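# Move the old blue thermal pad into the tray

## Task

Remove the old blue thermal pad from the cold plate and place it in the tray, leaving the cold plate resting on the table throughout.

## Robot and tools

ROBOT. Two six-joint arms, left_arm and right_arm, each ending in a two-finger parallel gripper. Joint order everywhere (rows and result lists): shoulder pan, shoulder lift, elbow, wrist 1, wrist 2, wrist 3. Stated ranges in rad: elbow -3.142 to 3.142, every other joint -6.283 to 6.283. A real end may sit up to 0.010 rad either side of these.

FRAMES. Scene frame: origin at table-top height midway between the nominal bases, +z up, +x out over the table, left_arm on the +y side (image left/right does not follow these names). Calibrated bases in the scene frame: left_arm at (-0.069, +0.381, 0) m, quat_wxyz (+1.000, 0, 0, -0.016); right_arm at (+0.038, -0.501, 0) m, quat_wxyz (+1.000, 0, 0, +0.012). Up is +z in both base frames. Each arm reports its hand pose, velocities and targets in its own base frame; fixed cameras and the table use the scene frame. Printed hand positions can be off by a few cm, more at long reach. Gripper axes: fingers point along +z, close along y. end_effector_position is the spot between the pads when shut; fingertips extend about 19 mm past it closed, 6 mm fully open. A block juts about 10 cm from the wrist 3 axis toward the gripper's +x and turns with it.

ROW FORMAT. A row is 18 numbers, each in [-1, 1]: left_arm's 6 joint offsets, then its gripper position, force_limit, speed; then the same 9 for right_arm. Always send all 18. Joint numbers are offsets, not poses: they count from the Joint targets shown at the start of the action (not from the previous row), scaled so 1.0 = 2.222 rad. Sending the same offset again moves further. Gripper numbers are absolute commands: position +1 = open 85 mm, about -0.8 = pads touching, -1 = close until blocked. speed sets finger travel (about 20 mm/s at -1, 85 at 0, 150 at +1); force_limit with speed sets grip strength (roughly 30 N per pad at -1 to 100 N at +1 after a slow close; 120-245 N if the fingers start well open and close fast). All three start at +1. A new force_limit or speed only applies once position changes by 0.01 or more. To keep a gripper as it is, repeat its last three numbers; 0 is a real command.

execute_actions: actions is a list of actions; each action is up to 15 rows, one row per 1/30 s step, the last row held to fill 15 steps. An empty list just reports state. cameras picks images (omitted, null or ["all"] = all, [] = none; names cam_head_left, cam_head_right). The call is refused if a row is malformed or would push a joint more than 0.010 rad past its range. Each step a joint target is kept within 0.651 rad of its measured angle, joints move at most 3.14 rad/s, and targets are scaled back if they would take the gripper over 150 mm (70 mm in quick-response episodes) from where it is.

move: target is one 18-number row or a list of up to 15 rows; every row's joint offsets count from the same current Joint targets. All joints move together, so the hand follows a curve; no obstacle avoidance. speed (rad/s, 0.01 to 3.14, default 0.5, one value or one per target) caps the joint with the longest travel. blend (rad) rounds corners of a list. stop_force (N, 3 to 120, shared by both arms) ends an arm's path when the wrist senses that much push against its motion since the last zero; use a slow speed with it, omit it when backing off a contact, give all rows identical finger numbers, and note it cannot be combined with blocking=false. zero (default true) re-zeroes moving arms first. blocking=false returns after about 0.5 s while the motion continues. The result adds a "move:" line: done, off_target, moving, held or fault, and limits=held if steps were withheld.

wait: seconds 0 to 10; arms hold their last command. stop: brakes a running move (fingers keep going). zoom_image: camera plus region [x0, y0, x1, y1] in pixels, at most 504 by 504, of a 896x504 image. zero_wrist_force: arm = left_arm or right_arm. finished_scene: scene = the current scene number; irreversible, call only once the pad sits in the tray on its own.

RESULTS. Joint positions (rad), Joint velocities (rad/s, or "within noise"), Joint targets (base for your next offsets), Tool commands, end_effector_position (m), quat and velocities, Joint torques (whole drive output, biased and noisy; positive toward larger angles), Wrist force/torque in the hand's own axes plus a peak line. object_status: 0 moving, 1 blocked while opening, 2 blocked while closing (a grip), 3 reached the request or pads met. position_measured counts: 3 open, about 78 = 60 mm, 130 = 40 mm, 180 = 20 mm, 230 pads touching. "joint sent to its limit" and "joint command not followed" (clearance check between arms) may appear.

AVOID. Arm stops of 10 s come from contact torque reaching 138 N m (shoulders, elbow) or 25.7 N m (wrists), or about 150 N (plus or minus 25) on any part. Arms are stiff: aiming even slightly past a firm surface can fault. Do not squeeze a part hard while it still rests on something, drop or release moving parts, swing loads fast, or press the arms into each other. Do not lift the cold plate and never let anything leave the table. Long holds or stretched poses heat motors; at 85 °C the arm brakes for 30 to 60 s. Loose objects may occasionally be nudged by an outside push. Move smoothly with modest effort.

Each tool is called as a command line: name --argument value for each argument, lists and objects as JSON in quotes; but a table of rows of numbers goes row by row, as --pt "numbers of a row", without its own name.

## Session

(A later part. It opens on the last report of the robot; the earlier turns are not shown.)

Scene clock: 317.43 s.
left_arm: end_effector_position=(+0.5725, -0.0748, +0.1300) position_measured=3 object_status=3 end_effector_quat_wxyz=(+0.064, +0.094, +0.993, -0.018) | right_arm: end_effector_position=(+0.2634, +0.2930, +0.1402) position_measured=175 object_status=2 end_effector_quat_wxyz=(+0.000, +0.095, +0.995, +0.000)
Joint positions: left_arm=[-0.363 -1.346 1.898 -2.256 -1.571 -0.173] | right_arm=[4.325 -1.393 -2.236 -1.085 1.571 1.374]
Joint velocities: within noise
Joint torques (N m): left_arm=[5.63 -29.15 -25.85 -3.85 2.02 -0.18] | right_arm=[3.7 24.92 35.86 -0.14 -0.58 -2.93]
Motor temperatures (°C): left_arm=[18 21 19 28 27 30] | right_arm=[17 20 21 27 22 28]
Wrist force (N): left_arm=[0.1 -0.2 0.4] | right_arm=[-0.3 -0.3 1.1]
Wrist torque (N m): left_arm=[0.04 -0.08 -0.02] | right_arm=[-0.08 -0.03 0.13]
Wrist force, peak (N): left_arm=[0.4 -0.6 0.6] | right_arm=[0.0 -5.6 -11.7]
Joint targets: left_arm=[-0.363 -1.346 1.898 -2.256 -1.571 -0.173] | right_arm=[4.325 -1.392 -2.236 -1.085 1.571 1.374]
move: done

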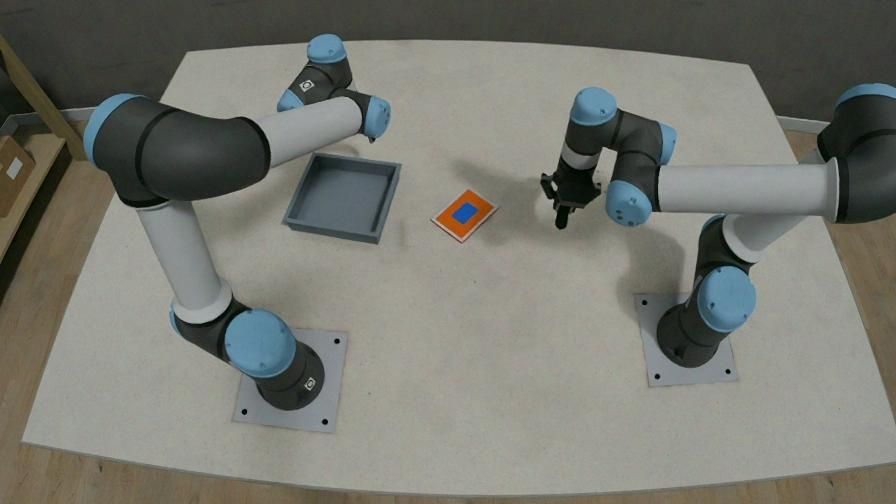

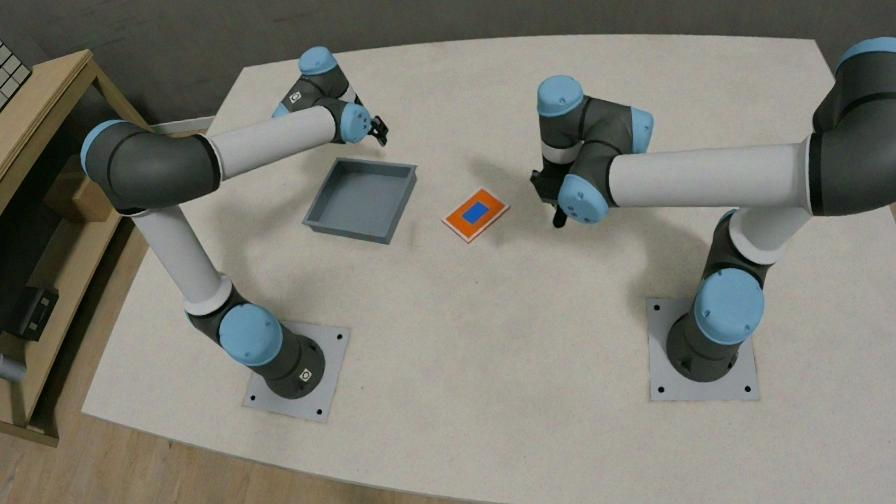

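move --target '[0,0,0,0,0,0,1,0,0,-0.0312,-0.118,0.1017,-0.003,0,-0.7922,-1,-0.2,-1]' --speed 0.7 --cameras '["cam_head_left"]'

move --target '[0,0,0,0,0,0,1,0,0,-0.0312,-0.1177,0.1018,-0.0031,-0.128,-0.4,-1,-0.2,-1]' --speed 0.5

zoom_image --camera "cam_head_left" --region '[420, 130, 560, 250]'

zoom_image --camera "cam_head_right" --region '[420, 130, 560, 250]'

Scene clock: 342.93 s.
left_arm: end_effector_position=(+0.5725, -0.0748, +0.1300) position_measured=3 object_status=3 end_effector_quat_wxyz=(+0.064, +0.094, +0.993, -0.018) | right_arm: end_effector_position=(+0.3240, +0.3575, +0.1291) position_measured=175 object_status=2 end_effector_quat_wxyz=(+0.020, +0.681, -0.732, +0.008)
Joint positions: left_arm=[-0.363 -1.346 1.898 -2.256 -1.571 -0.173] | right_arm=[4.256 -1.654 -2.01 -1.092 1.571 -0.386]
Joint velocities: within noise
Joint torques (N m): left_arm=[5.04 -24.66 -25.86 -3.04 2.38 -0.73] | right_arm=[-5.44 14.98 32.65 -0.05 0.41 -2.64]
Motor temperatures (°C): left_arm=[18 21 19 28 27 30] | right_arm=[17 20 21 27 22 28]
Wrist force (N): left_arm=[0.3 -0.4 0.4] | right_arm=[-0.3 0.1 1.0]
Wrist torque (N m): left_arm=[0.01 -0.10 -0.03] | right_arm=[-0.02 -0.02 0.12]
Wrist force, peak (N): left_arm=[0.3 -0.6 0.5] | right_arm=[-0.5 -0.7 1.3]
Joint targets: left_arm=[-0.363 -1.346 1.898 -2.256 -1.571 -0.173] | right_arm=[4.256 -1.654 -2.010 -1.092 1.571 -0.386]
move: done
Images, in order (width x height): cam_head_left 896x504.

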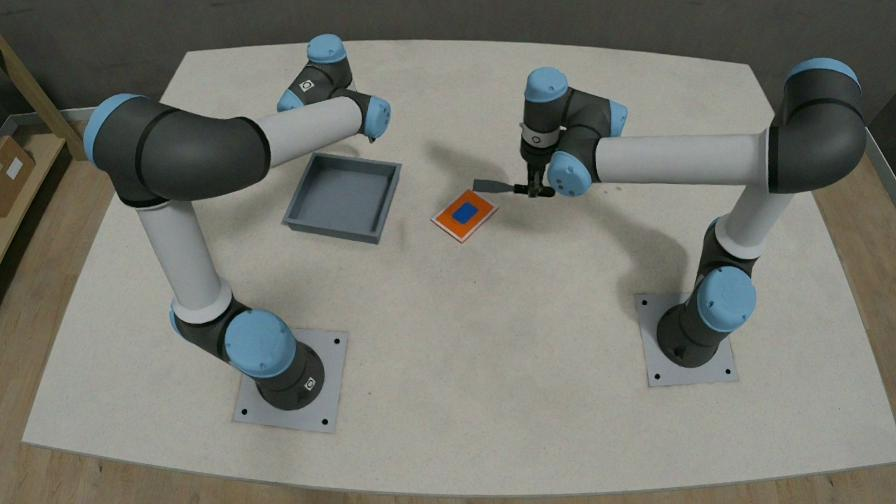

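Scene clock: 345.47 s.
left_arm: end_effector_position=(+0.5725, -0.0748, +0.1300) position_measured=3 object_status=3 end_effector_quat_wxyz=(+0.064, +0.094, +0.993, -0.018) | right_arm: end_effector_position=(+0.4560, +0.3767, +0.1005) position_measured=175 object_status=2 end_effector_quat_wxyz=(+0.058, +0.909, -0.390, +0.136)
Joint positions: left_arm=[-0.363 -1.346 1.898 -2.256 -1.571 -0.173] | right_arm=[4.187 -1.916 -1.784 -1.099 1.286 -1.274]
Joint velocities: within noise
Joint torques (N m): left_arm=[4.98 -26.94 -26.01 -2.82 2.02 -0.94] | right_arm=[-6.19 24.34 32.65 -0.1 -2.78 -2.64]
Motor temperatures (°C): left_arm=[18 21 19 28 27 30] | right_arm=[17 20 21 27 22 28]
Wrist force (N): left_arm=[0.1 -0.1 0.3] | right_arm=[-0.6 -0.5 0.4]
Wrist torque (N m): left_arm=[0.06 -0.08 -0.02] | right_arm=[-0.09 0.04 0.03]
Wrist force, peak (N): left_arm=[0.1 -0.6 0.5] | right_arm=[-0.6 0.2 1.0]
Joint targets: left_arm=[-0.363 -1.346 1.898 -2.256 -1.571 -0.173] | right_arm=[4.187 -1.916 -1.784 -1.099 1.286 -1.275]
move: done

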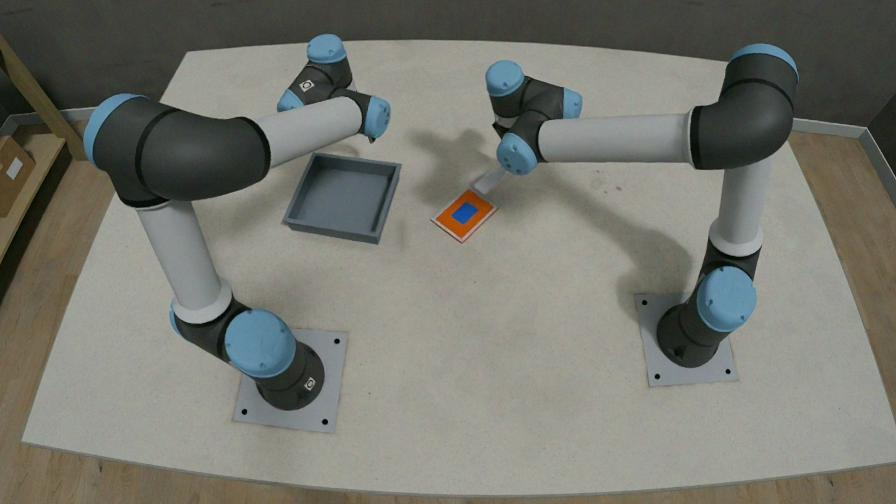

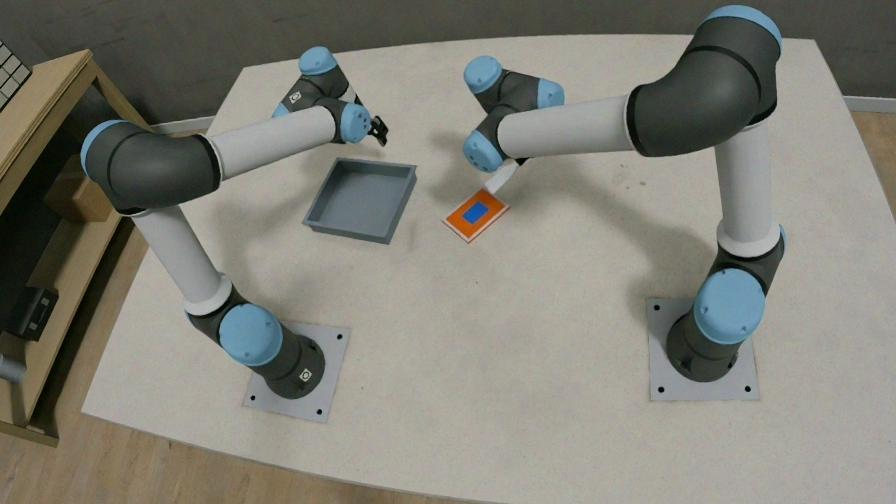

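Scaled by 3.600 from the camera's 896x504 image, which has a finer 1280x720 frame.

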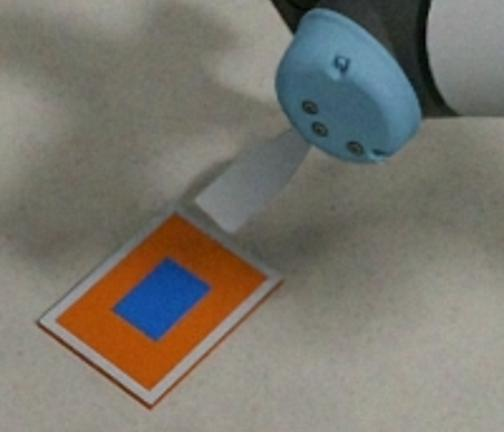

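Scaled by 3.600 from the camera's 896x504 image, which has a finer 1280x720 frame.

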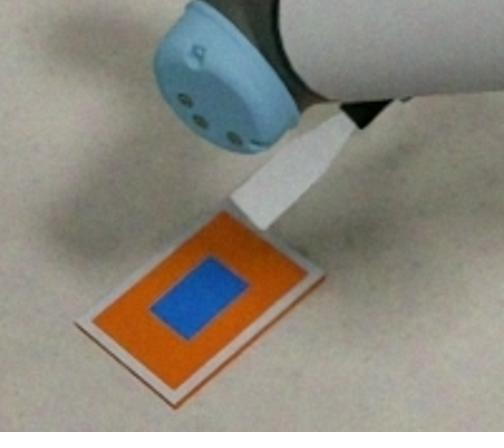

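move --target '[-0.2625,-0.0526,0.0828,0.0298,0,-0.0127,0.4,0,0,0,0,0,0,0,0,-1,-0.2,-1]' --speed 0.5

zoom_image --camera "cam_head_left" --region '[400, 130, 540, 250]'

zoom_image --camera "cam_head_right" --region '[400, 130, 540, 250]'

Scene clock: 361.40 s.
left_arm: end_effector_position=(+0.3803, -0.2992, +0.1008) position_measured=78 object_status=3 end_effector_quat_wxyz=(+0.000, +0.364, +0.932, +0.000) | right_arm: end_effector_position=(+0.4560, +0.3767, +0.1005) position_measured=175 object_status=2 end_effector_quat_wxyz=(+0.058, +0.909, -0.389, +0.136)
Joint positions: left_arm=[-0.946 -1.463 2.081 -2.19 -1.571 -0.201] | right_arm=[4.187 -1.916 -1.784 -1.099 1.286 -1.275]
Joint velocities: within noise
Joint torques (N m): left_arm=[-10.11 -37.01 -14.05 -0.41 2.16 -1.7] | right_arm=[-4.22 26.37 15.99 1.26 -2.04 -2.73]
Motor temperatures (°C): left_arm=[18 21 19 28 27 30] | right_arm=[17 20 21 27 22 28]
Wrist force (N): left_arm=[0.1 -0.2 0.4] | right_arm=[-0.6 -0.2 0.2]
Wrist torque (N m): left_arm=[0.03 -0.05 -0.02] | right_arm=[-0.04 0.05 0.03]
Wrist force, peak (N): left_arm=[0.3 -2.0 0.7] | right_arm=[-1.0 -0.2 0.7]
Joint targets: left_arm=[-0.946 -1.463 2.082 -2.190 -1.571 -0.201] | right_arm=[4.187 -1.916 -1.784 -1.099 1.286 -1.275]
move: done

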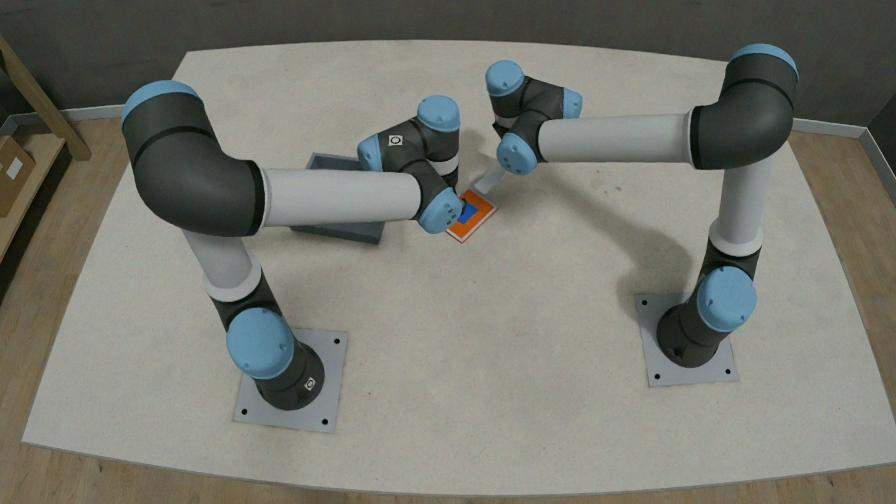

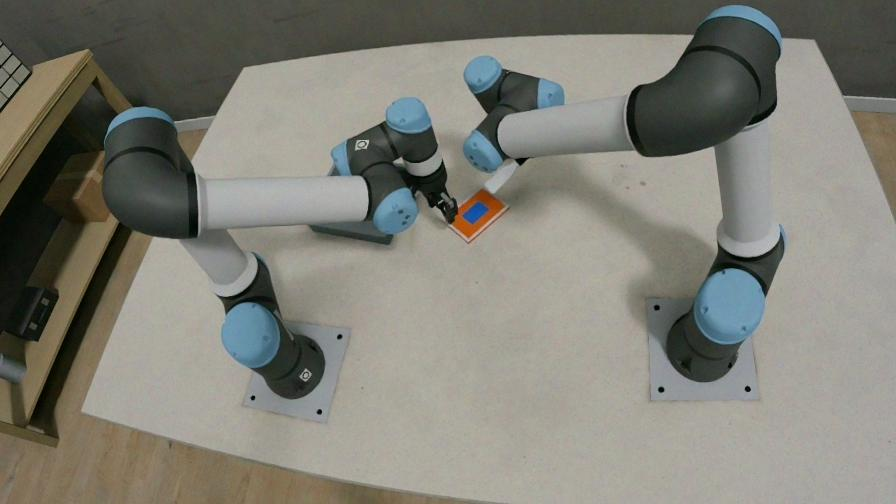

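Scaled by 3.600 from the camera's 896x504 image, which has a finer 1280x720 frame.

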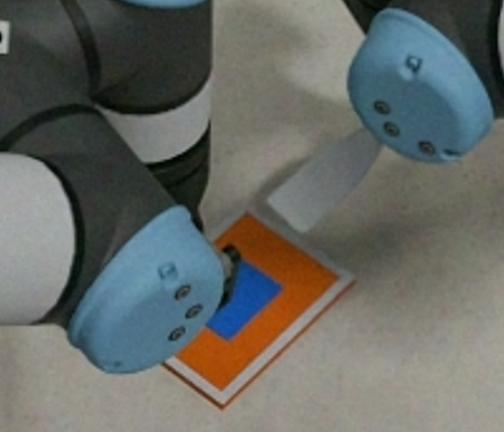

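Scaled by 3.600 from the camera's 896x504 image, which has a finer 1280x720 frame.

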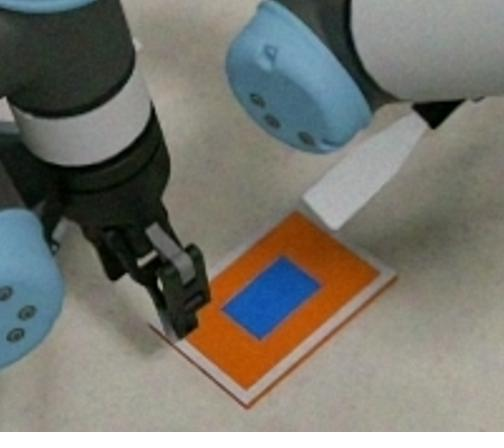

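move --pt "-0.0132 0.0278 0.0257 -0.0536 0 -0.0132 0.4 0 0 0 0 0 0 0 0 -1 -0.2 -1" --pt "-0.0132 0.0662 0.0441 -0.1103 0 -0.0132 0.4 0 0 0 0 0 0 0 0 -1 -0.2 -1" --speed '[0.2,0.06]' --stop_force 4

zoom_image --camera "cam_head_right" --region '[410, 150, 530, 250]'

zoom_image --camera "cam_head_left" --region '[410, 150, 530, 250]'

Scene clock: 377.57 s.
left_arm: end_effector_position=(+0.3693, -0.3076, +0.0188) position_measured=78 object_status=3 end_effector_quat_wxyz=(+0.000, +0.364, +0.932, +0.000) | right_arm: end_effector_position=(+0.4560, +0.3767, +0.1005) position_measured=175 object_status=2 end_effector_quat_wxyz=(+0.058, +0.909, -0.389, +0.136)
Joint positions: left_arm=[-0.975 -1.316 2.18 -2.435 -1.571 -0.231] | right_arm=[4.187 -1.916 -1.784 -1.099 1.286 -1.275]
Joint velocities: within noise
Joint torques (N m): left_arm=[-13.36 -21.42 -11.44 -5.34 2.01 -1.75] | right_arm=[-1.82 29.25 18 2.69 -1.33 -2.61]
Motor temperatures (°C): left_arm=[18 21 19 28 27 30] | right_arm=[17 20 21 27 22 28]
Wrist force (N): left_arm=[0.0 -0.5 0.3] | right_arm=[-0.5 -0.3 0.4]
Wrist torque (N m): left_arm=[-0.01 -0.05 -0.02] | right_arm=[-0.05 0.02 0.03]
Wrist force, peak (N): left_arm=[0.4 -0.2 0.7] | right_arm=[-0.9 -0.3 0.6]
Joint targets: left_arm=[-0.975 -1.316 2.180 -2.435 -1.571 -0.231] | right_arm=[4.187 -1.916 -1.784 -1.099 1.286 -1.275]
move: done

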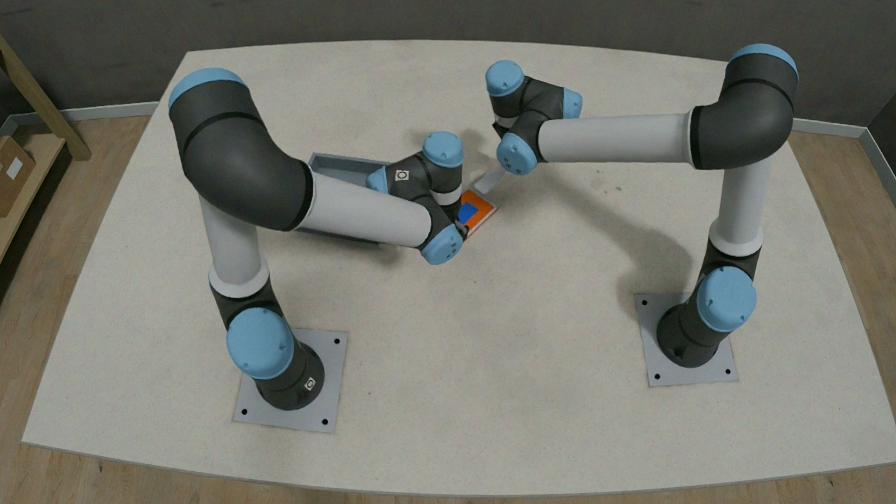

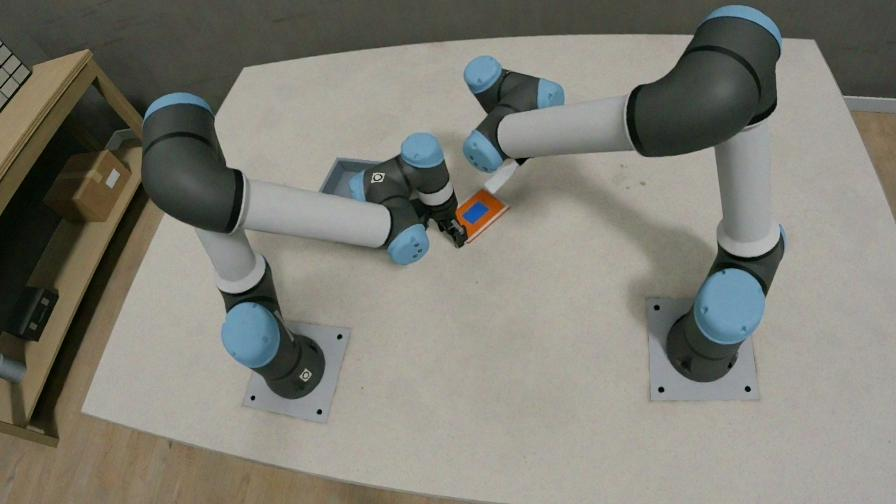

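Scaled by 4.200 from the camera's 896x504 image, which has a finer 1280x720 frame.

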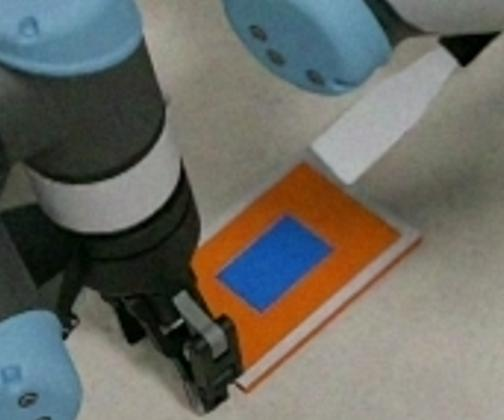

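Scaled by 4.200 from the camera's 896x504 image, which has a finer 1280x720 frame.

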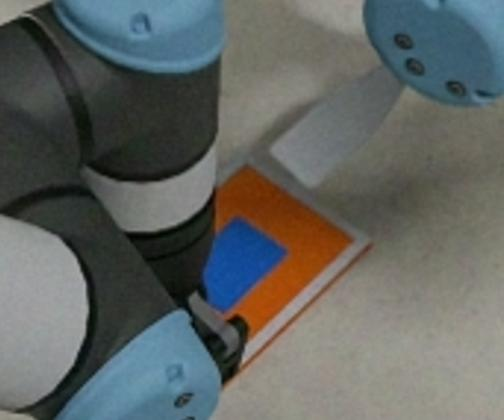

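move --target '[0,0,0,0,0,0,0.4,0,0,0,-0.0281,-0.0212,0.0493,0,0,-1,-0.2,-1]' --speed 0.025 --stop_force 4

zoom_image --camera "cam_head_right" --region '[440, 160, 530, 235]'

zoom_image --camera "cam_head_left" --region '[440, 160, 530, 235]'

Scene clock: 388.67 s.
left_arm: end_effector_position=(+0.3693, -0.3076, +0.0188) position_measured=78 object_status=3 end_effector_quat_wxyz=(+0.000, +0.364, +0.932, +0.000) | right_arm: end_effector_position=(+0.4560, +0.3767, +0.0556) position_measured=175 object_status=2 end_effector_quat_wxyz=(+0.058, +0.909, -0.389, +0.136)
Joint positions: left_arm=[-0.975 -1.316 2.18 -2.435 -1.571 -0.231] | right_arm=[4.187 -1.978 -1.831 -0.989 1.286 -1.275]
Joint velocities: within noise
Joint torques (N m): left_arm=[-12.59 -24.18 -21.86 -4.09 1.81 -1.73] | right_arm=[-0.15 24.74 13.13 4.96 -0.78 -2.65]
Motor temperatures (°C): left_arm=[18 21 19 28 27 30] | right_arm=[17 20 21 27 22 28]
Wrist force (N): left_arm=[0.2 -0.3 0.5] | right_arm=[1.3 -0.3 -1.1]
Wrist torque (N m): left_arm=[0.03 -0.08 -0.02] | right_arm=[-0.02 -0.18 0.06]
Wrist force, peak (N): left_arm=[0.0 -0.4 0.7] | right_arm=[1.3 -0.4 -1.2]
Joint targets: left_arm=[-0.975 -1.316 2.180 -2.435 -1.571 -0.231] | right_arm=[4.187 -1.978 -1.831 -0.989 1.286 -1.275]
move: done

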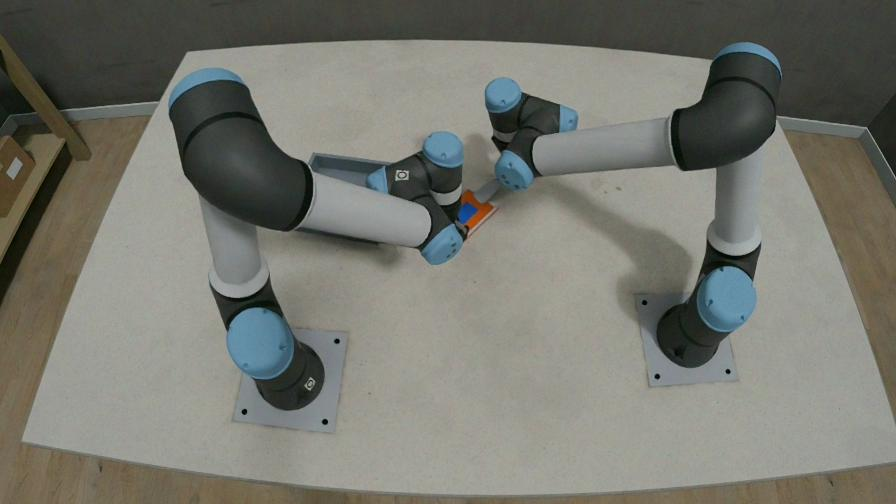

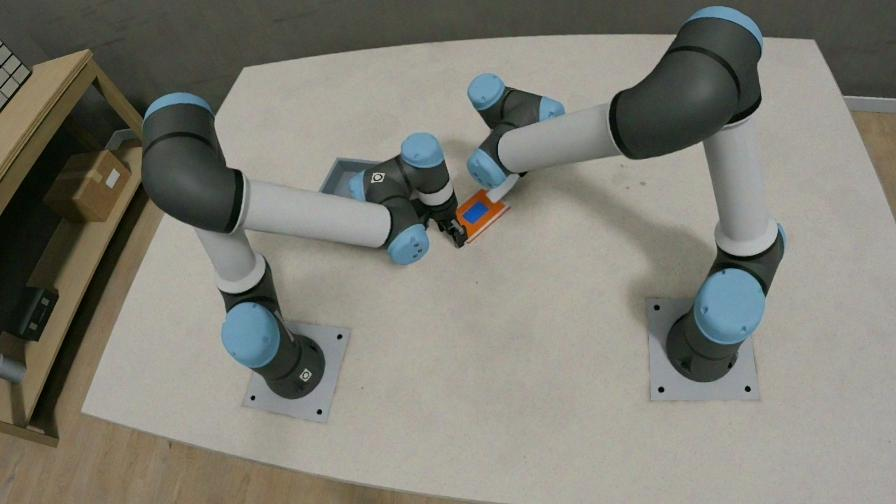

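Scaled by 5.600 from the camera's 896x504 image, which has a finer 1280x720 frame.

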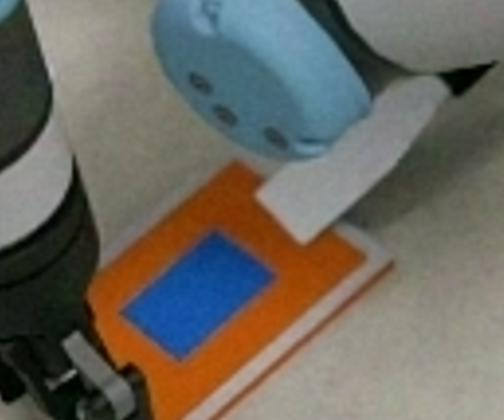

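Scaled by 5.600 from the camera's 896x504 image, which has a finer 1280x720 frame.

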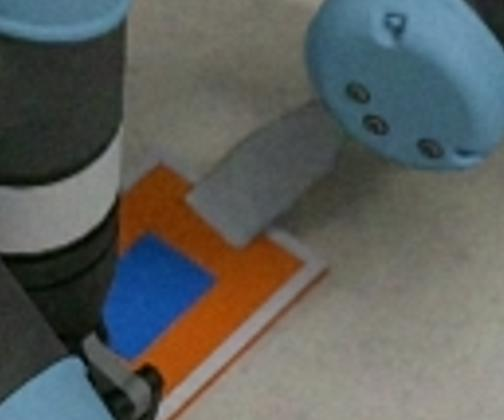

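move --target '[0,0,0,0,0,0,0.4,0,0,0,-0.00025,-0.00019,0.00044,0,0,-1,-0.2,-1]' --speed 0.01 --cameras '[]'

Scene clock: 393.30 s.
left_arm: end_effector_position=(+0.3693, -0.3076, +0.0188) position_measured=78 object_status=3 end_effector_quat_wxyz=(+0.000, +0.364, +0.932, +0.000) | right_arm: end_effector_position=(+0.4560, +0.3767, +0.0552) position_measured=175 object_status=2 end_effector_quat_wxyz=(+0.058, +0.909, -0.389, +0.136)
Joint positions: left_arm=[-0.975 -1.316 2.18 -2.435 -1.571 -0.231] | right_arm=[4.187 -1.979 -1.831 -0.988 1.286 -1.275]
Joint velocities: within noise
Joint torques (N m): left_arm=[-12.94 -25.22 -21.23 -3.42 1.93 -1.66] | right_arm=[-1.04 24.47 11.22 5.31 -0.4 -2.47]
Motor temperatures (°C): left_arm=[18 21 19 28 27 30] | right_arm=[17 20 21 27 22 28]
Wrist force (N): left_arm=[0.0 -0.4 0.5] | right_arm=[1.0 -0.4 -1.0]
Wrist torque (N m): left_arm=[0.02 -0.05 -0.01] | right_arm=[-0.03 -0.16 0.08]
Wrist force, peak (N): left_arm=[0.3 -0.5 0.5] | right_arm=[1.4 -0.6 -1.1]
Joint targets: left_arm=[-0.975 -1.316 2.180 -2.435 -1.571 -0.231] | right_arm=[4.187 -1.979 -1.831 -0.988 1.286 -1.275]
move: done
No camera images: "cameras" was empty.

move --target '[0,0,0,0,0,0,0.4,0,0,0,-0.0005,-0.00038,0.00088,0,0,-1,-0.2,-1]' --speed 0.01 --cameras '[]'

zoom_image --camera "cam_head_right" --region '[470, 170, 530, 220]'

Scene clock: 396.03 s.
left_arm: end_effector_position=(+0.3693, -0.3076, +0.0188) position_measured=78 object_status=3 end_effector_quat_wxyz=(+0.000, +0.364, +0.932, +0.000) | right_arm: end_effector_position=(+0.4560, +0.3766, +0.0545) position_measured=175 object_status=2 end_effector_quat_wxyz=(+0.058, +0.909, -0.389, +0.136)
Joint positions: left_arm=[-0.975 -1.316 2.18 -2.435 -1.571 -0.231] | right_arm=[4.187 -1.98 -1.832 -0.986 1.286 -1.275]
Joint velocities: within noise
Joint torques (N m): left_arm=[-13.82 -26.31 -21.53 -3.23 2.11 -1.55] | right_arm=[-0.16 25.92 12.99 5.16 -0.35 -2.55]
Motor temperatures (°C): left_arm=[18 21 19 28 27 30] | right_arm=[17 20 21 27 22 28]
Wrist force (N): left_arm=[0.2 -0.1 0.3] | right_arm=[0.9 -0.5 -1.2]
Wrist torque (N m): left_arm=[0.07 -0.08 -0.02] | right_arm=[-0.02 -0.16 0.08]
Wrist force, peak (N): left_arm=[0.3 -0.4 0.5] | right_arm=[1.3 -0.5 -1.3]
Joint targets: left_arm=[-0.975 -1.316 2.180 -2.435 -1.571 -0.231] | right_arm=[4.187 -1.980 -1.832 -0.986 1.286 -1.275]
move: done
No camera images: "cameras" was empty.

Scaled by 8.400 from the camera's 896x504 image, which has a finer 1280x720 frame.

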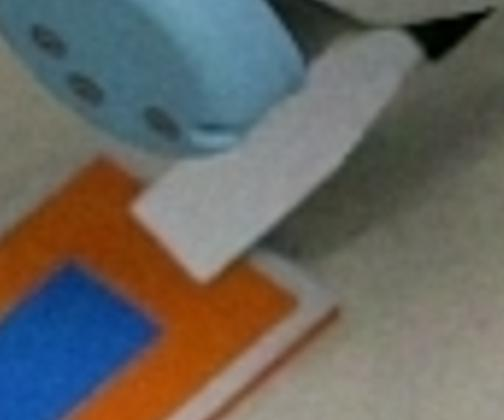

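execute_actions --actions '[[[0,0,0,0,0,0,0.4,0,0,0,0,0,0,0,0,-0.97,0.3,-1]],[[0,0,0,0,0,0,0.4,0,0,0,0,0,0,0,0,-0.97,0.3,-1]]]' --cameras '[]'

move --target '[0,0,0,0,0,0,0.4,0,0,0.0189,-0.001,0.0034,-0.0077,0.0017,0.0196,-0.97,0.3,-1]' --speed 0.03 --stop_force 25

zoom_image --camera "cam_head_right" --region '[440, 160, 530, 235]'

zoom_image --camera "cam_head_left" --region '[440, 160, 530, 235]'

Scene clock: 416.53 s.
left_arm: end_effector_position=(+0.3693, -0.3076, +0.0188) position_measured=78 object_status=3 end_effector_quat_wxyz=(+0.000, +0.364, +0.932, +0.000) | right_arm: end_effector_position=(+0.4560, +0.3766, +0.0544) position_measured=179 object_status=2 end_effector_quat_wxyz=(+0.058, +0.909, -0.389, +0.136)
Joint positions: left_arm=[-0.975 -1.316 2.18 -2.435 -1.571 -0.231] | right_arm=[4.187 -1.98 -1.832 -0.986 1.286 -1.275]
Joint velocities: within noise
Joint torques (N m): left_arm=[-10.05 -30.29 -19.44 -0.83 2.08 -1.26] | right_arm=[1.98 28.54 27.01 2.43 0.39 -2.15]
Motor temperatures (°C): left_arm=[18 21 19 28 27 30] | right_arm=[17 20 21 27 22 28]
Wrist force (N): left_arm=[0.1 0.1 0.1] | right_arm=[0.4 -1.7 -1.5]
Wrist torque (N m): left_arm=[0.09 -0.06 -0.01] | right_arm=[-0.01 -0.26 0.24]
Wrist force, peak (N): left_arm=[0.3 -0.1 0.7] | right_arm=[0.4 -1.8 -2.0]
Joint targets: left_arm=[-0.975 -1.316 2.180 -2.435 -1.571 -0.231] | right_arm=[4.187 -1.980 -1.832 -0.986 1.286 -1.275]
Step readings (joint positions of left_arm | right_arm):
0: [-0.975 -1.316 2.180 -2.435 -1.571 -0.231] | [4.187 -1.980 -1.832 -0.986 1.286 -1.275]
1: [-0.975 -1.316 2.180 -2.435 -1.571 -0.231] | [4.187 -1.980 -1.832 -0.986 1.286 -1.275]
2: [-0.975 -1.316 2.180 -2.435 -1.571 -0.231] | [4.187 -1.980 -1.832 -0.986 1.286 -1.275]
4: [-0.975 -1.316 2.180 -2.435 -1.571 -0.231] | [4.187 -1.980 -1.832 -0.986 1.286 -1.275]
8: [-0.975 -1.316 2.180 -2.435 -1.571 -0.231] | [4.187 -1.980 -1.832 -0.986 1.286 -1.275]
15: [-0.975 -1.316 2.180 -2.435 -1.571 -0.231] | [4.187 -1.980 -1.832 -0.986 1.286 -1.275]
16: [-0.975 -1.316 2.180 -2.435 -1.571 -0.231] | [4.187 -1.980 -1.832 -0.986 1.286 -1.275]
17: [-0.975 -1.316 2.180 -2.435 -1.571 -0.231] | [4.187 -1.980 -1.832 -0.986 1.286 -1.275]
19: [-0.975 -1.316 2.180 -2.435 -1.571 -0.231] | [4.187 -1.980 -1.832 -0.986 1.286 -1.275]
23: [-0.975 -1.316 2.180 -2.435 -1.571 -0.231] | [4.187 -1.980 -1.832 -0.986 1.286 -1.275]
30: [-0.975 -1.316 2.180 -2.435 -1.571 -0.231] | [4.187 -1.980 -1.832 -0.986 1.286 -1.275]
No camera images: "cameras" was empty.

Scene clock: 419.03 s.
left_arm: end_effector_position=(+0.3693, -0.3076, +0.0188) position_measured=78 object_status=3 end_effector_quat_wxyz=(+0.000, +0.364, +0.932, +0.000) | right_arm: end_effector_position=(+0.4386, +0.3951, +0.0545) position_measured=179 object_status=2 end_effector_quat_wxyz=(+0.058, +0.909, -0.389, +0.136)
Joint positions: left_arm=[-0.975 -1.316 2.18 -2.435 -1.571 -0.231] | right_arm=[4.229 -1.982 -1.824 -1.003 1.29 -1.231]
Joint velocities: within noise
Joint torques (N m): left_arm=[-10.06 -29.79 -19.95 -0.66 2.08 -1.26] | right_arm=[8.11 24.12 31.37 -0.31 2.19 2.85]
Motor temperatures (°C): left_arm=[18 21 19 28 27 30] | right_arm=[17 20 21 27 22 28]
Wrist force (N): left_arm=[0.1 -0.3 0.2] | right_arm=[2.4 -0.5 -1.5]
Wrist torque (N m): left_arm=[0.04 -0.06 -0.01] | right_arm=[-0.04 -0.22 0.05]
Wrist force, peak (N): left_arm=[0.4 -0.4 0.5] | right_arm=[2.9 -0.1 -1.7]
Joint targets: left_arm=[-0.975 -1.316 2.180 -2.435 -1.571 -0.231] | right_arm=[4.229 -1.982 -1.824 -1.003 1.290 -1.231]
move: done

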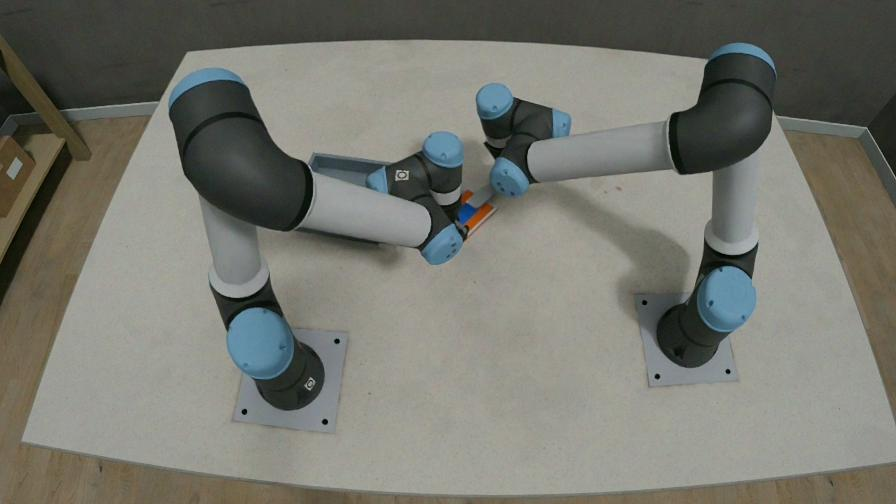

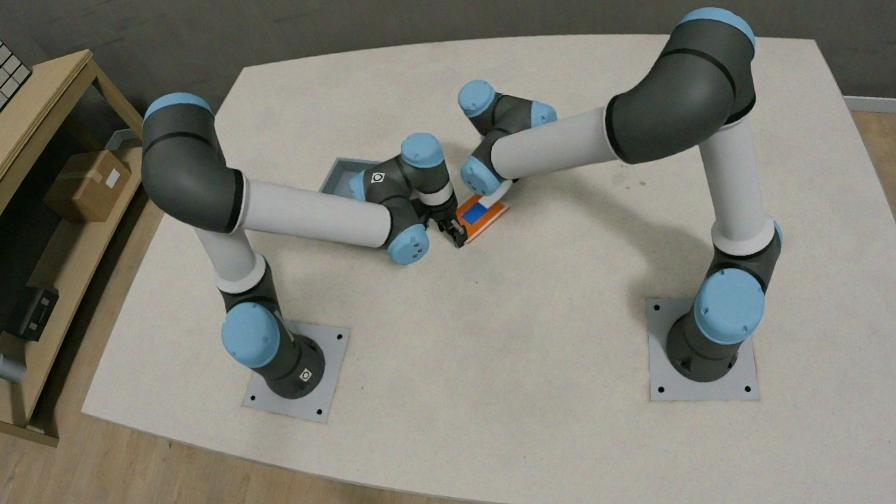

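Scaled by 5.600 from the camera's 896x504 image, which has a finer 1280x720 frame.

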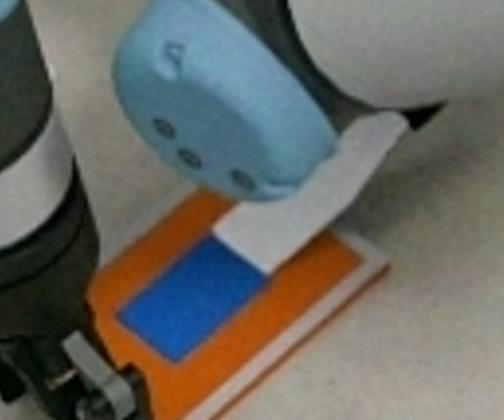

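Scaled by 5.600 from the camera's 896x504 image, which has a finer 1280x720 frame.

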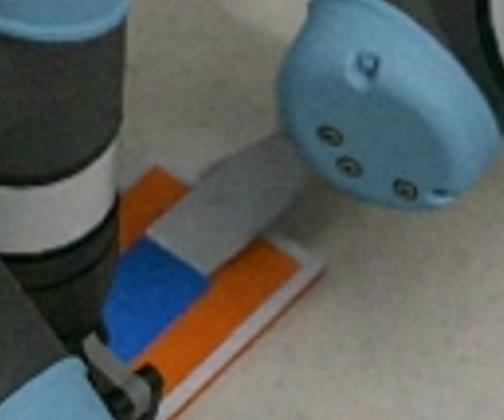

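move --target '[0,0,0,0,0,0,0.4,0,0,0.0185,-0.0021,0.005,-0.0082,0.0019,0.0192,-0.97,0.3,-1]' --speed 0.03 --stop_force 30

zoom_image --camera "cam_head_right" --region '[440, 160, 530, 235]'

zoom_image --camera "cam_head_left" --region '[440, 160, 530, 235]'

Scene clock: 427.80 s.
left_arm: end_effector_position=(+0.3693, -0.3075, +0.0188) position_measured=78 object_status=3 end_effector_quat_wxyz=(+0.000, +0.364, +0.932, +0.000) | right_arm: end_effector_position=(+0.4211, +0.4136, +0.0545) position_measured=179 object_status=2 end_effector_quat_wxyz=(+0.058, +0.909, -0.390, +0.136)
Joint positions: left_arm=[-0.975 -1.316 2.18 -2.435 -1.571 -0.231] | right_arm=[4.27 -1.987 -1.813 -1.022 1.294 -1.188]
Joint velocities: within noise
Joint torques (N m): left_arm=[-10.37 -32.7 -19.47 -5.19 1.89 -1.3] | right_arm=[9.09 24.74 30.78 0.08 1.22 2.89]
Motor temperatures (°C): left_arm=[18 21 19 28 27 30] | right_arm=[17 20 21 27 22 28]
Wrist force (N): left_arm=[5.1 0.4 -0.2] | right_arm=[7.0 -0.1 -1.0]
Wrist torque (N m): left_arm=[0.01 -0.03 -0.18] | right_arm=[0.01 -0.22 0.06]
Wrist force, peak (N): left_arm=[5.6 0.5 -0.2] | right_arm=[8.2 0.1 -0.9]
Joint targets: left_arm=[-0.975 -1.316 2.180 -2.435 -1.571 -0.231] | right_arm=[4.270 -1.987 -1.813 -1.022 1.294 -1.188]
move: done

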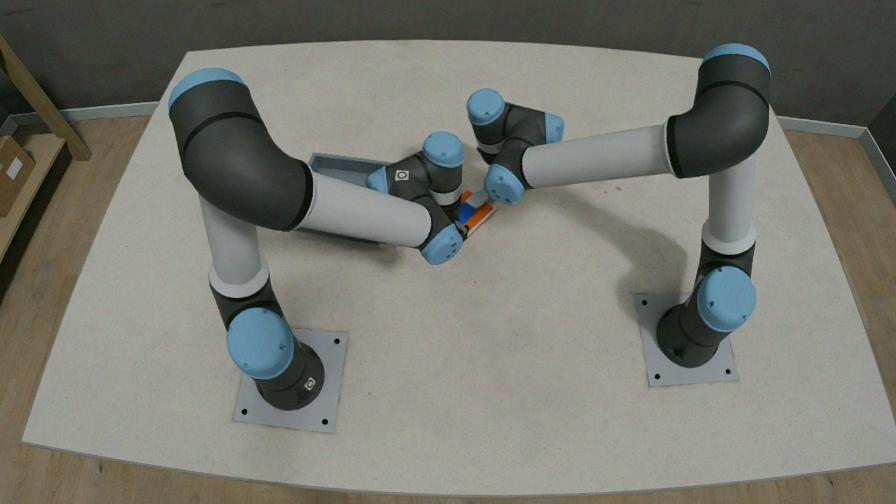

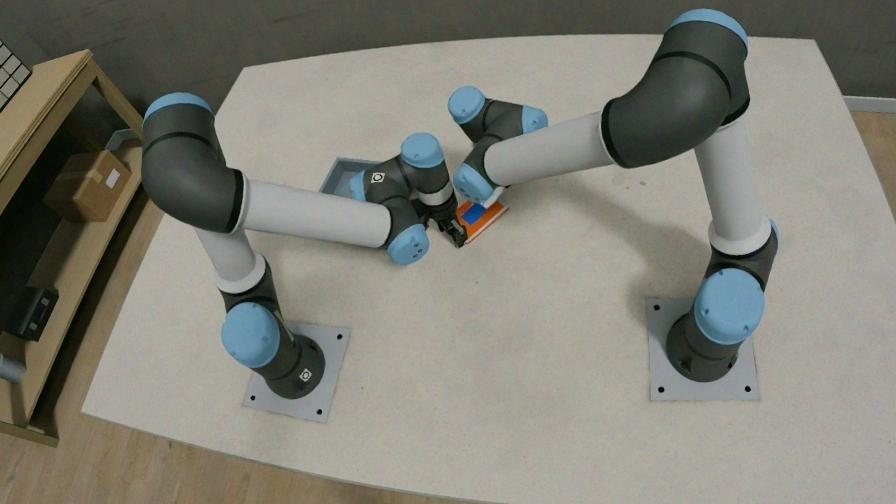

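Scaled by 5.600 from the camera's 896x504 image, which has a finer 1280x720 frame.

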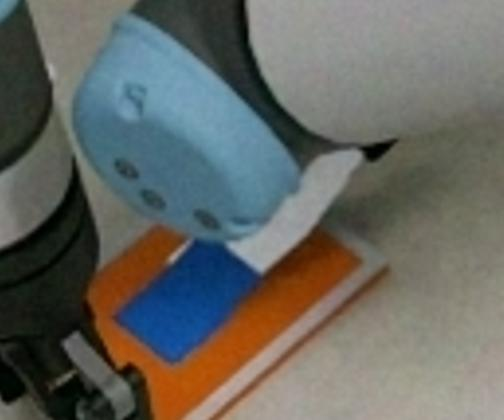

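Scaled by 5.600 from the camera's 896x504 image, which has a finer 1280x720 frame.

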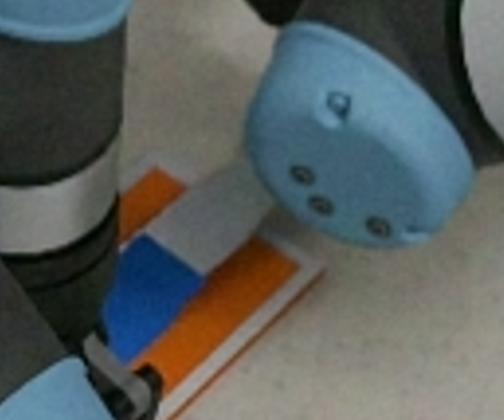

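move --target '[0,0,0,0,0,0,0.4,0,0,0.0147,-0.0024,0.0051,-0.0068,0.0016,0.0151,-0.97,0.3,-1]' --speed 0.03 --stop_force 30

zoom_image --camera "cam_head_right" --region '[440, 160, 530, 235]'

zoom_image --camera "cam_head_left" --region '[440, 160, 530, 235]'

Scene clock: 439.47 s.
left_arm: end_effector_position=(+0.3693, -0.3076, +0.0188) position_measured=78 object_status=3 end_effector_quat_wxyz=(+0.000, +0.364, +0.932, +0.000) | right_arm: end_effector_position=(+0.4071, +0.4285, +0.0546) position_measured=179 object_status=2 end_effector_quat_wxyz=(+0.058, +0.909, -0.389, +0.136)
Joint positions: left_arm=[-0.975 -1.316 2.18 -2.435 -1.571 -0.231] | right_arm=[4.302 -1.992 -1.802 -1.037 1.298 -1.155]
Joint velocities: within noise
Joint torques (N m): left_arm=[-7.77 -34.77 -18.88 -4.89 1.88 -1.23] | right_arm=[12.81 24.82 32.06 0.44 4.15 2.68]
Motor temperatures (°C): left_arm=[18 21 19 28 27 30] | right_arm=[17 20 21 27 22 28]
Wrist force (N): left_arm=[9.3 1.2 -0.6] | right_arm=[11.5 -0.2 -0.4]
Wrist torque (N m): left_arm=[0.01 -0.02 -0.33] | right_arm=[0.00 -0.08 0.09]
Wrist force, peak (N): left_arm=[9.5 1.2 -0.9] | right_arm=[11.6 -0.1 -0.2]
Joint targets: left_arm=[-0.975 -1.316 2.180 -2.435 -1.571 -0.231] | right_arm=[4.302 -1.992 -1.802 -1.037 1.298 -1.155]
move: done

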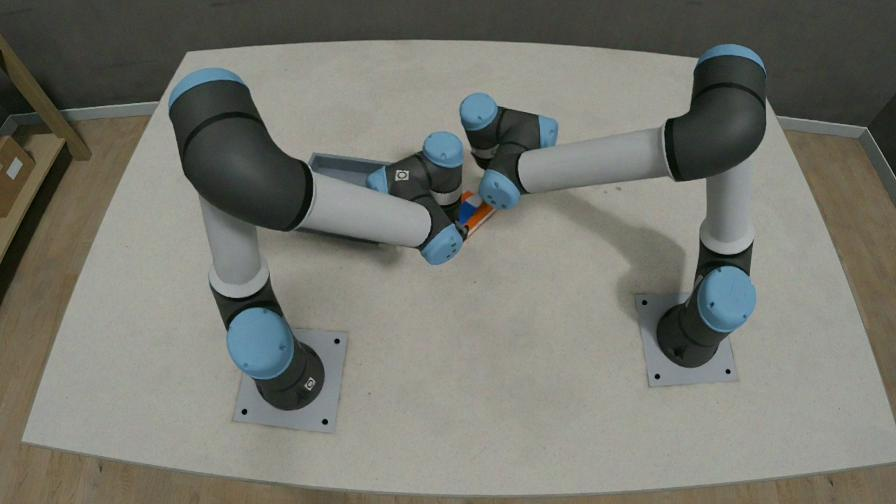

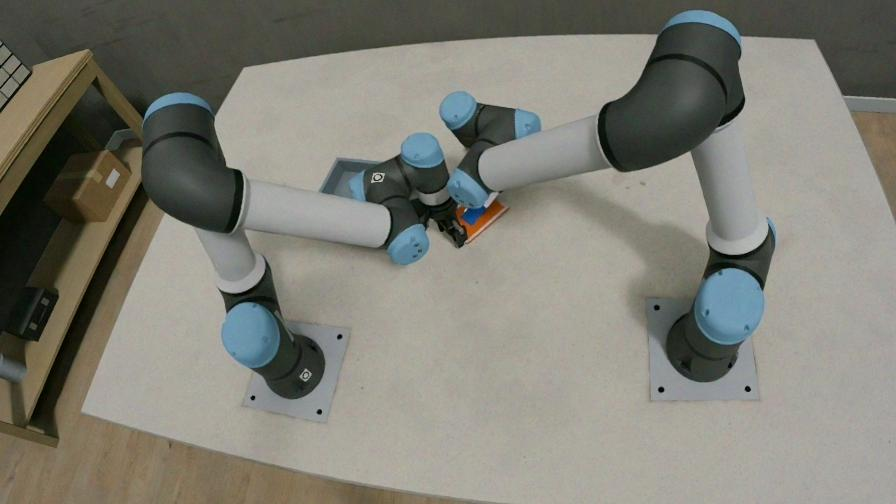

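Scaled by 5.600 from the camera's 896x504 image, which has a finer 1280x720 frame.

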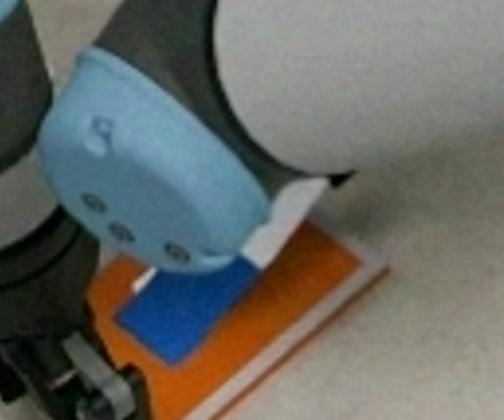

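Scaled by 5.600 from the camera's 896x504 image, which has a finer 1280x720 frame.

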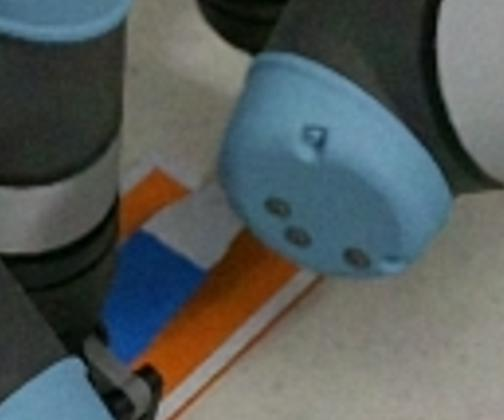

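move --target '[0,0,0,0,0,0,0.4,0,0,0.014,-0.0029,0.0057,-0.0067,0.0018,0.0144,-0.97,0.3,-1]' --speed 0.03 --stop_force 30

zoom_image --camera "cam_head_right" --region '[440, 160, 530, 235]'

zoom_image --camera "cam_head_left" --region '[440, 160, 530, 235]'

Scene clock: 448.10 s.
left_arm: end_effector_position=(+0.3693, -0.3075, +0.0187) position_measured=78 object_status=3 end_effector_quat_wxyz=(+0.000, +0.364, +0.932, +0.000) | right_arm: end_effector_position=(+0.3933, +0.4429, +0.0545) position_measured=179 object_status=2 end_effector_quat_wxyz=(+0.058, +0.909, -0.389, +0.136)
Joint positions: left_arm=[-0.975 -1.316 2.18 -2.435 -1.571 -0.231] | right_arm=[4.334 -1.999 -1.789 -1.052 1.302 -1.123]
Joint velocities: within noise
Joint torques (N m): left_arm=[-7.64 -36.44 -24.59 -6.64 1.78 -1.13] | right_arm=[15.65 26.16 32.91 1.66 5.48 3.26]
Motor temperatures (°C): left_arm=[18 21 19 28 27 30] | right_arm=[17 20 21 27 22 28]
Wrist force (N): left_arm=[15.5 3.4 -2.4] | right_arm=[17.8 0.9 -0.1]
Wrist torque (N m): left_arm=[-0.05 0.06 -0.47] | right_arm=[0.02 -0.07 -0.07]
Wrist force, peak (N): left_arm=[15.9 4.0 -2.5] | right_arm=[17.8 0.9 -0.1]
Joint targets: left_arm=[-0.975 -1.316 2.180 -2.435 -1.571 -0.231] | right_arm=[4.334 -1.999 -1.789 -1.052 1.302 -1.123]
move: done

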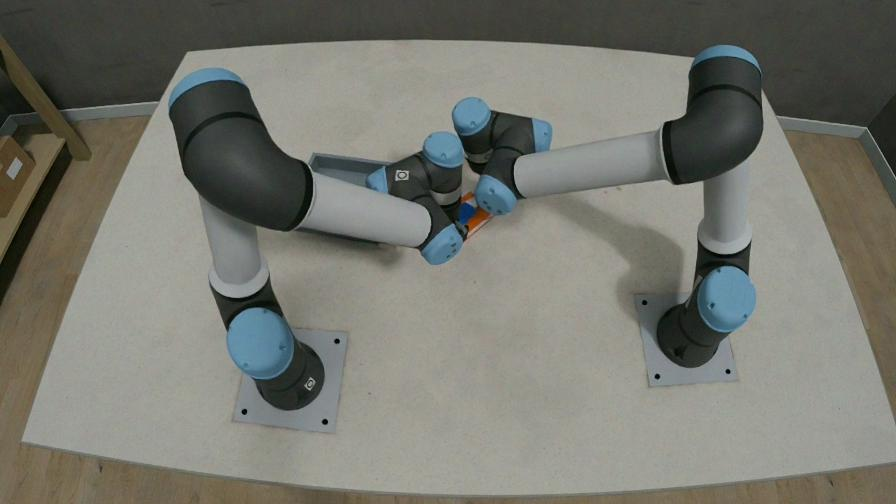

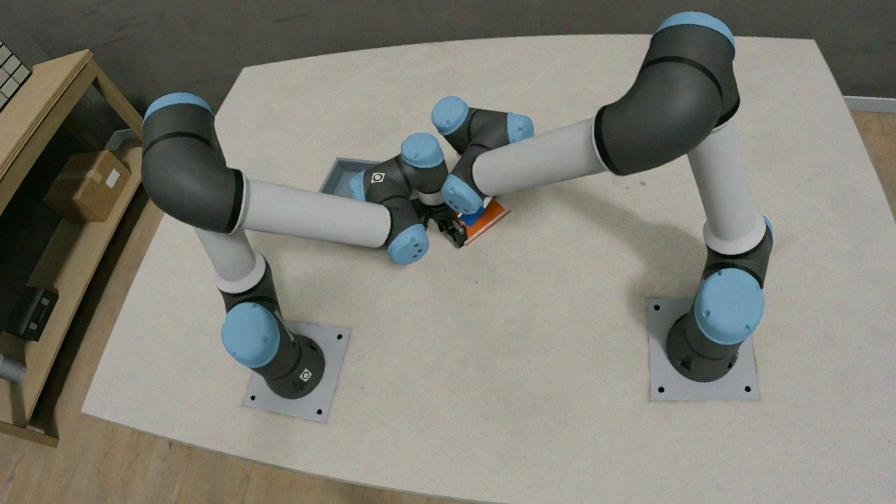

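Scaled by 5.600 from the camera's 896x504 image, which has a finer 1280x720 frame.

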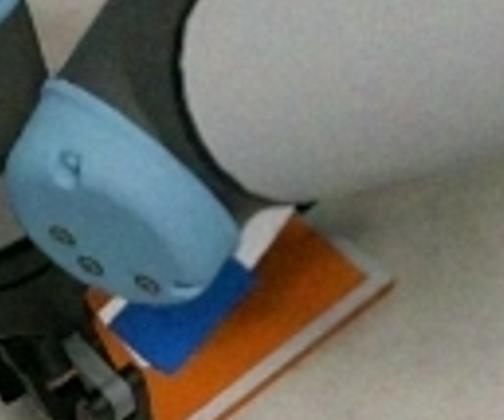

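Scaled by 5.600 from the camera's 896x504 image, which has a finer 1280x720 frame.

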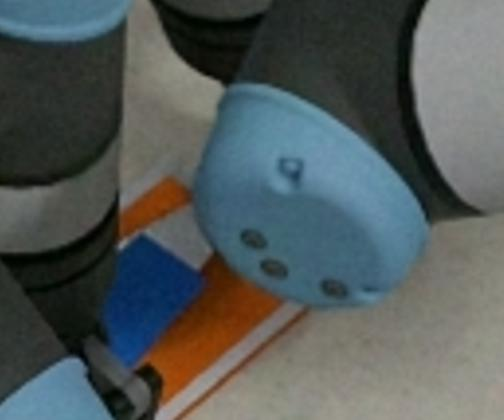

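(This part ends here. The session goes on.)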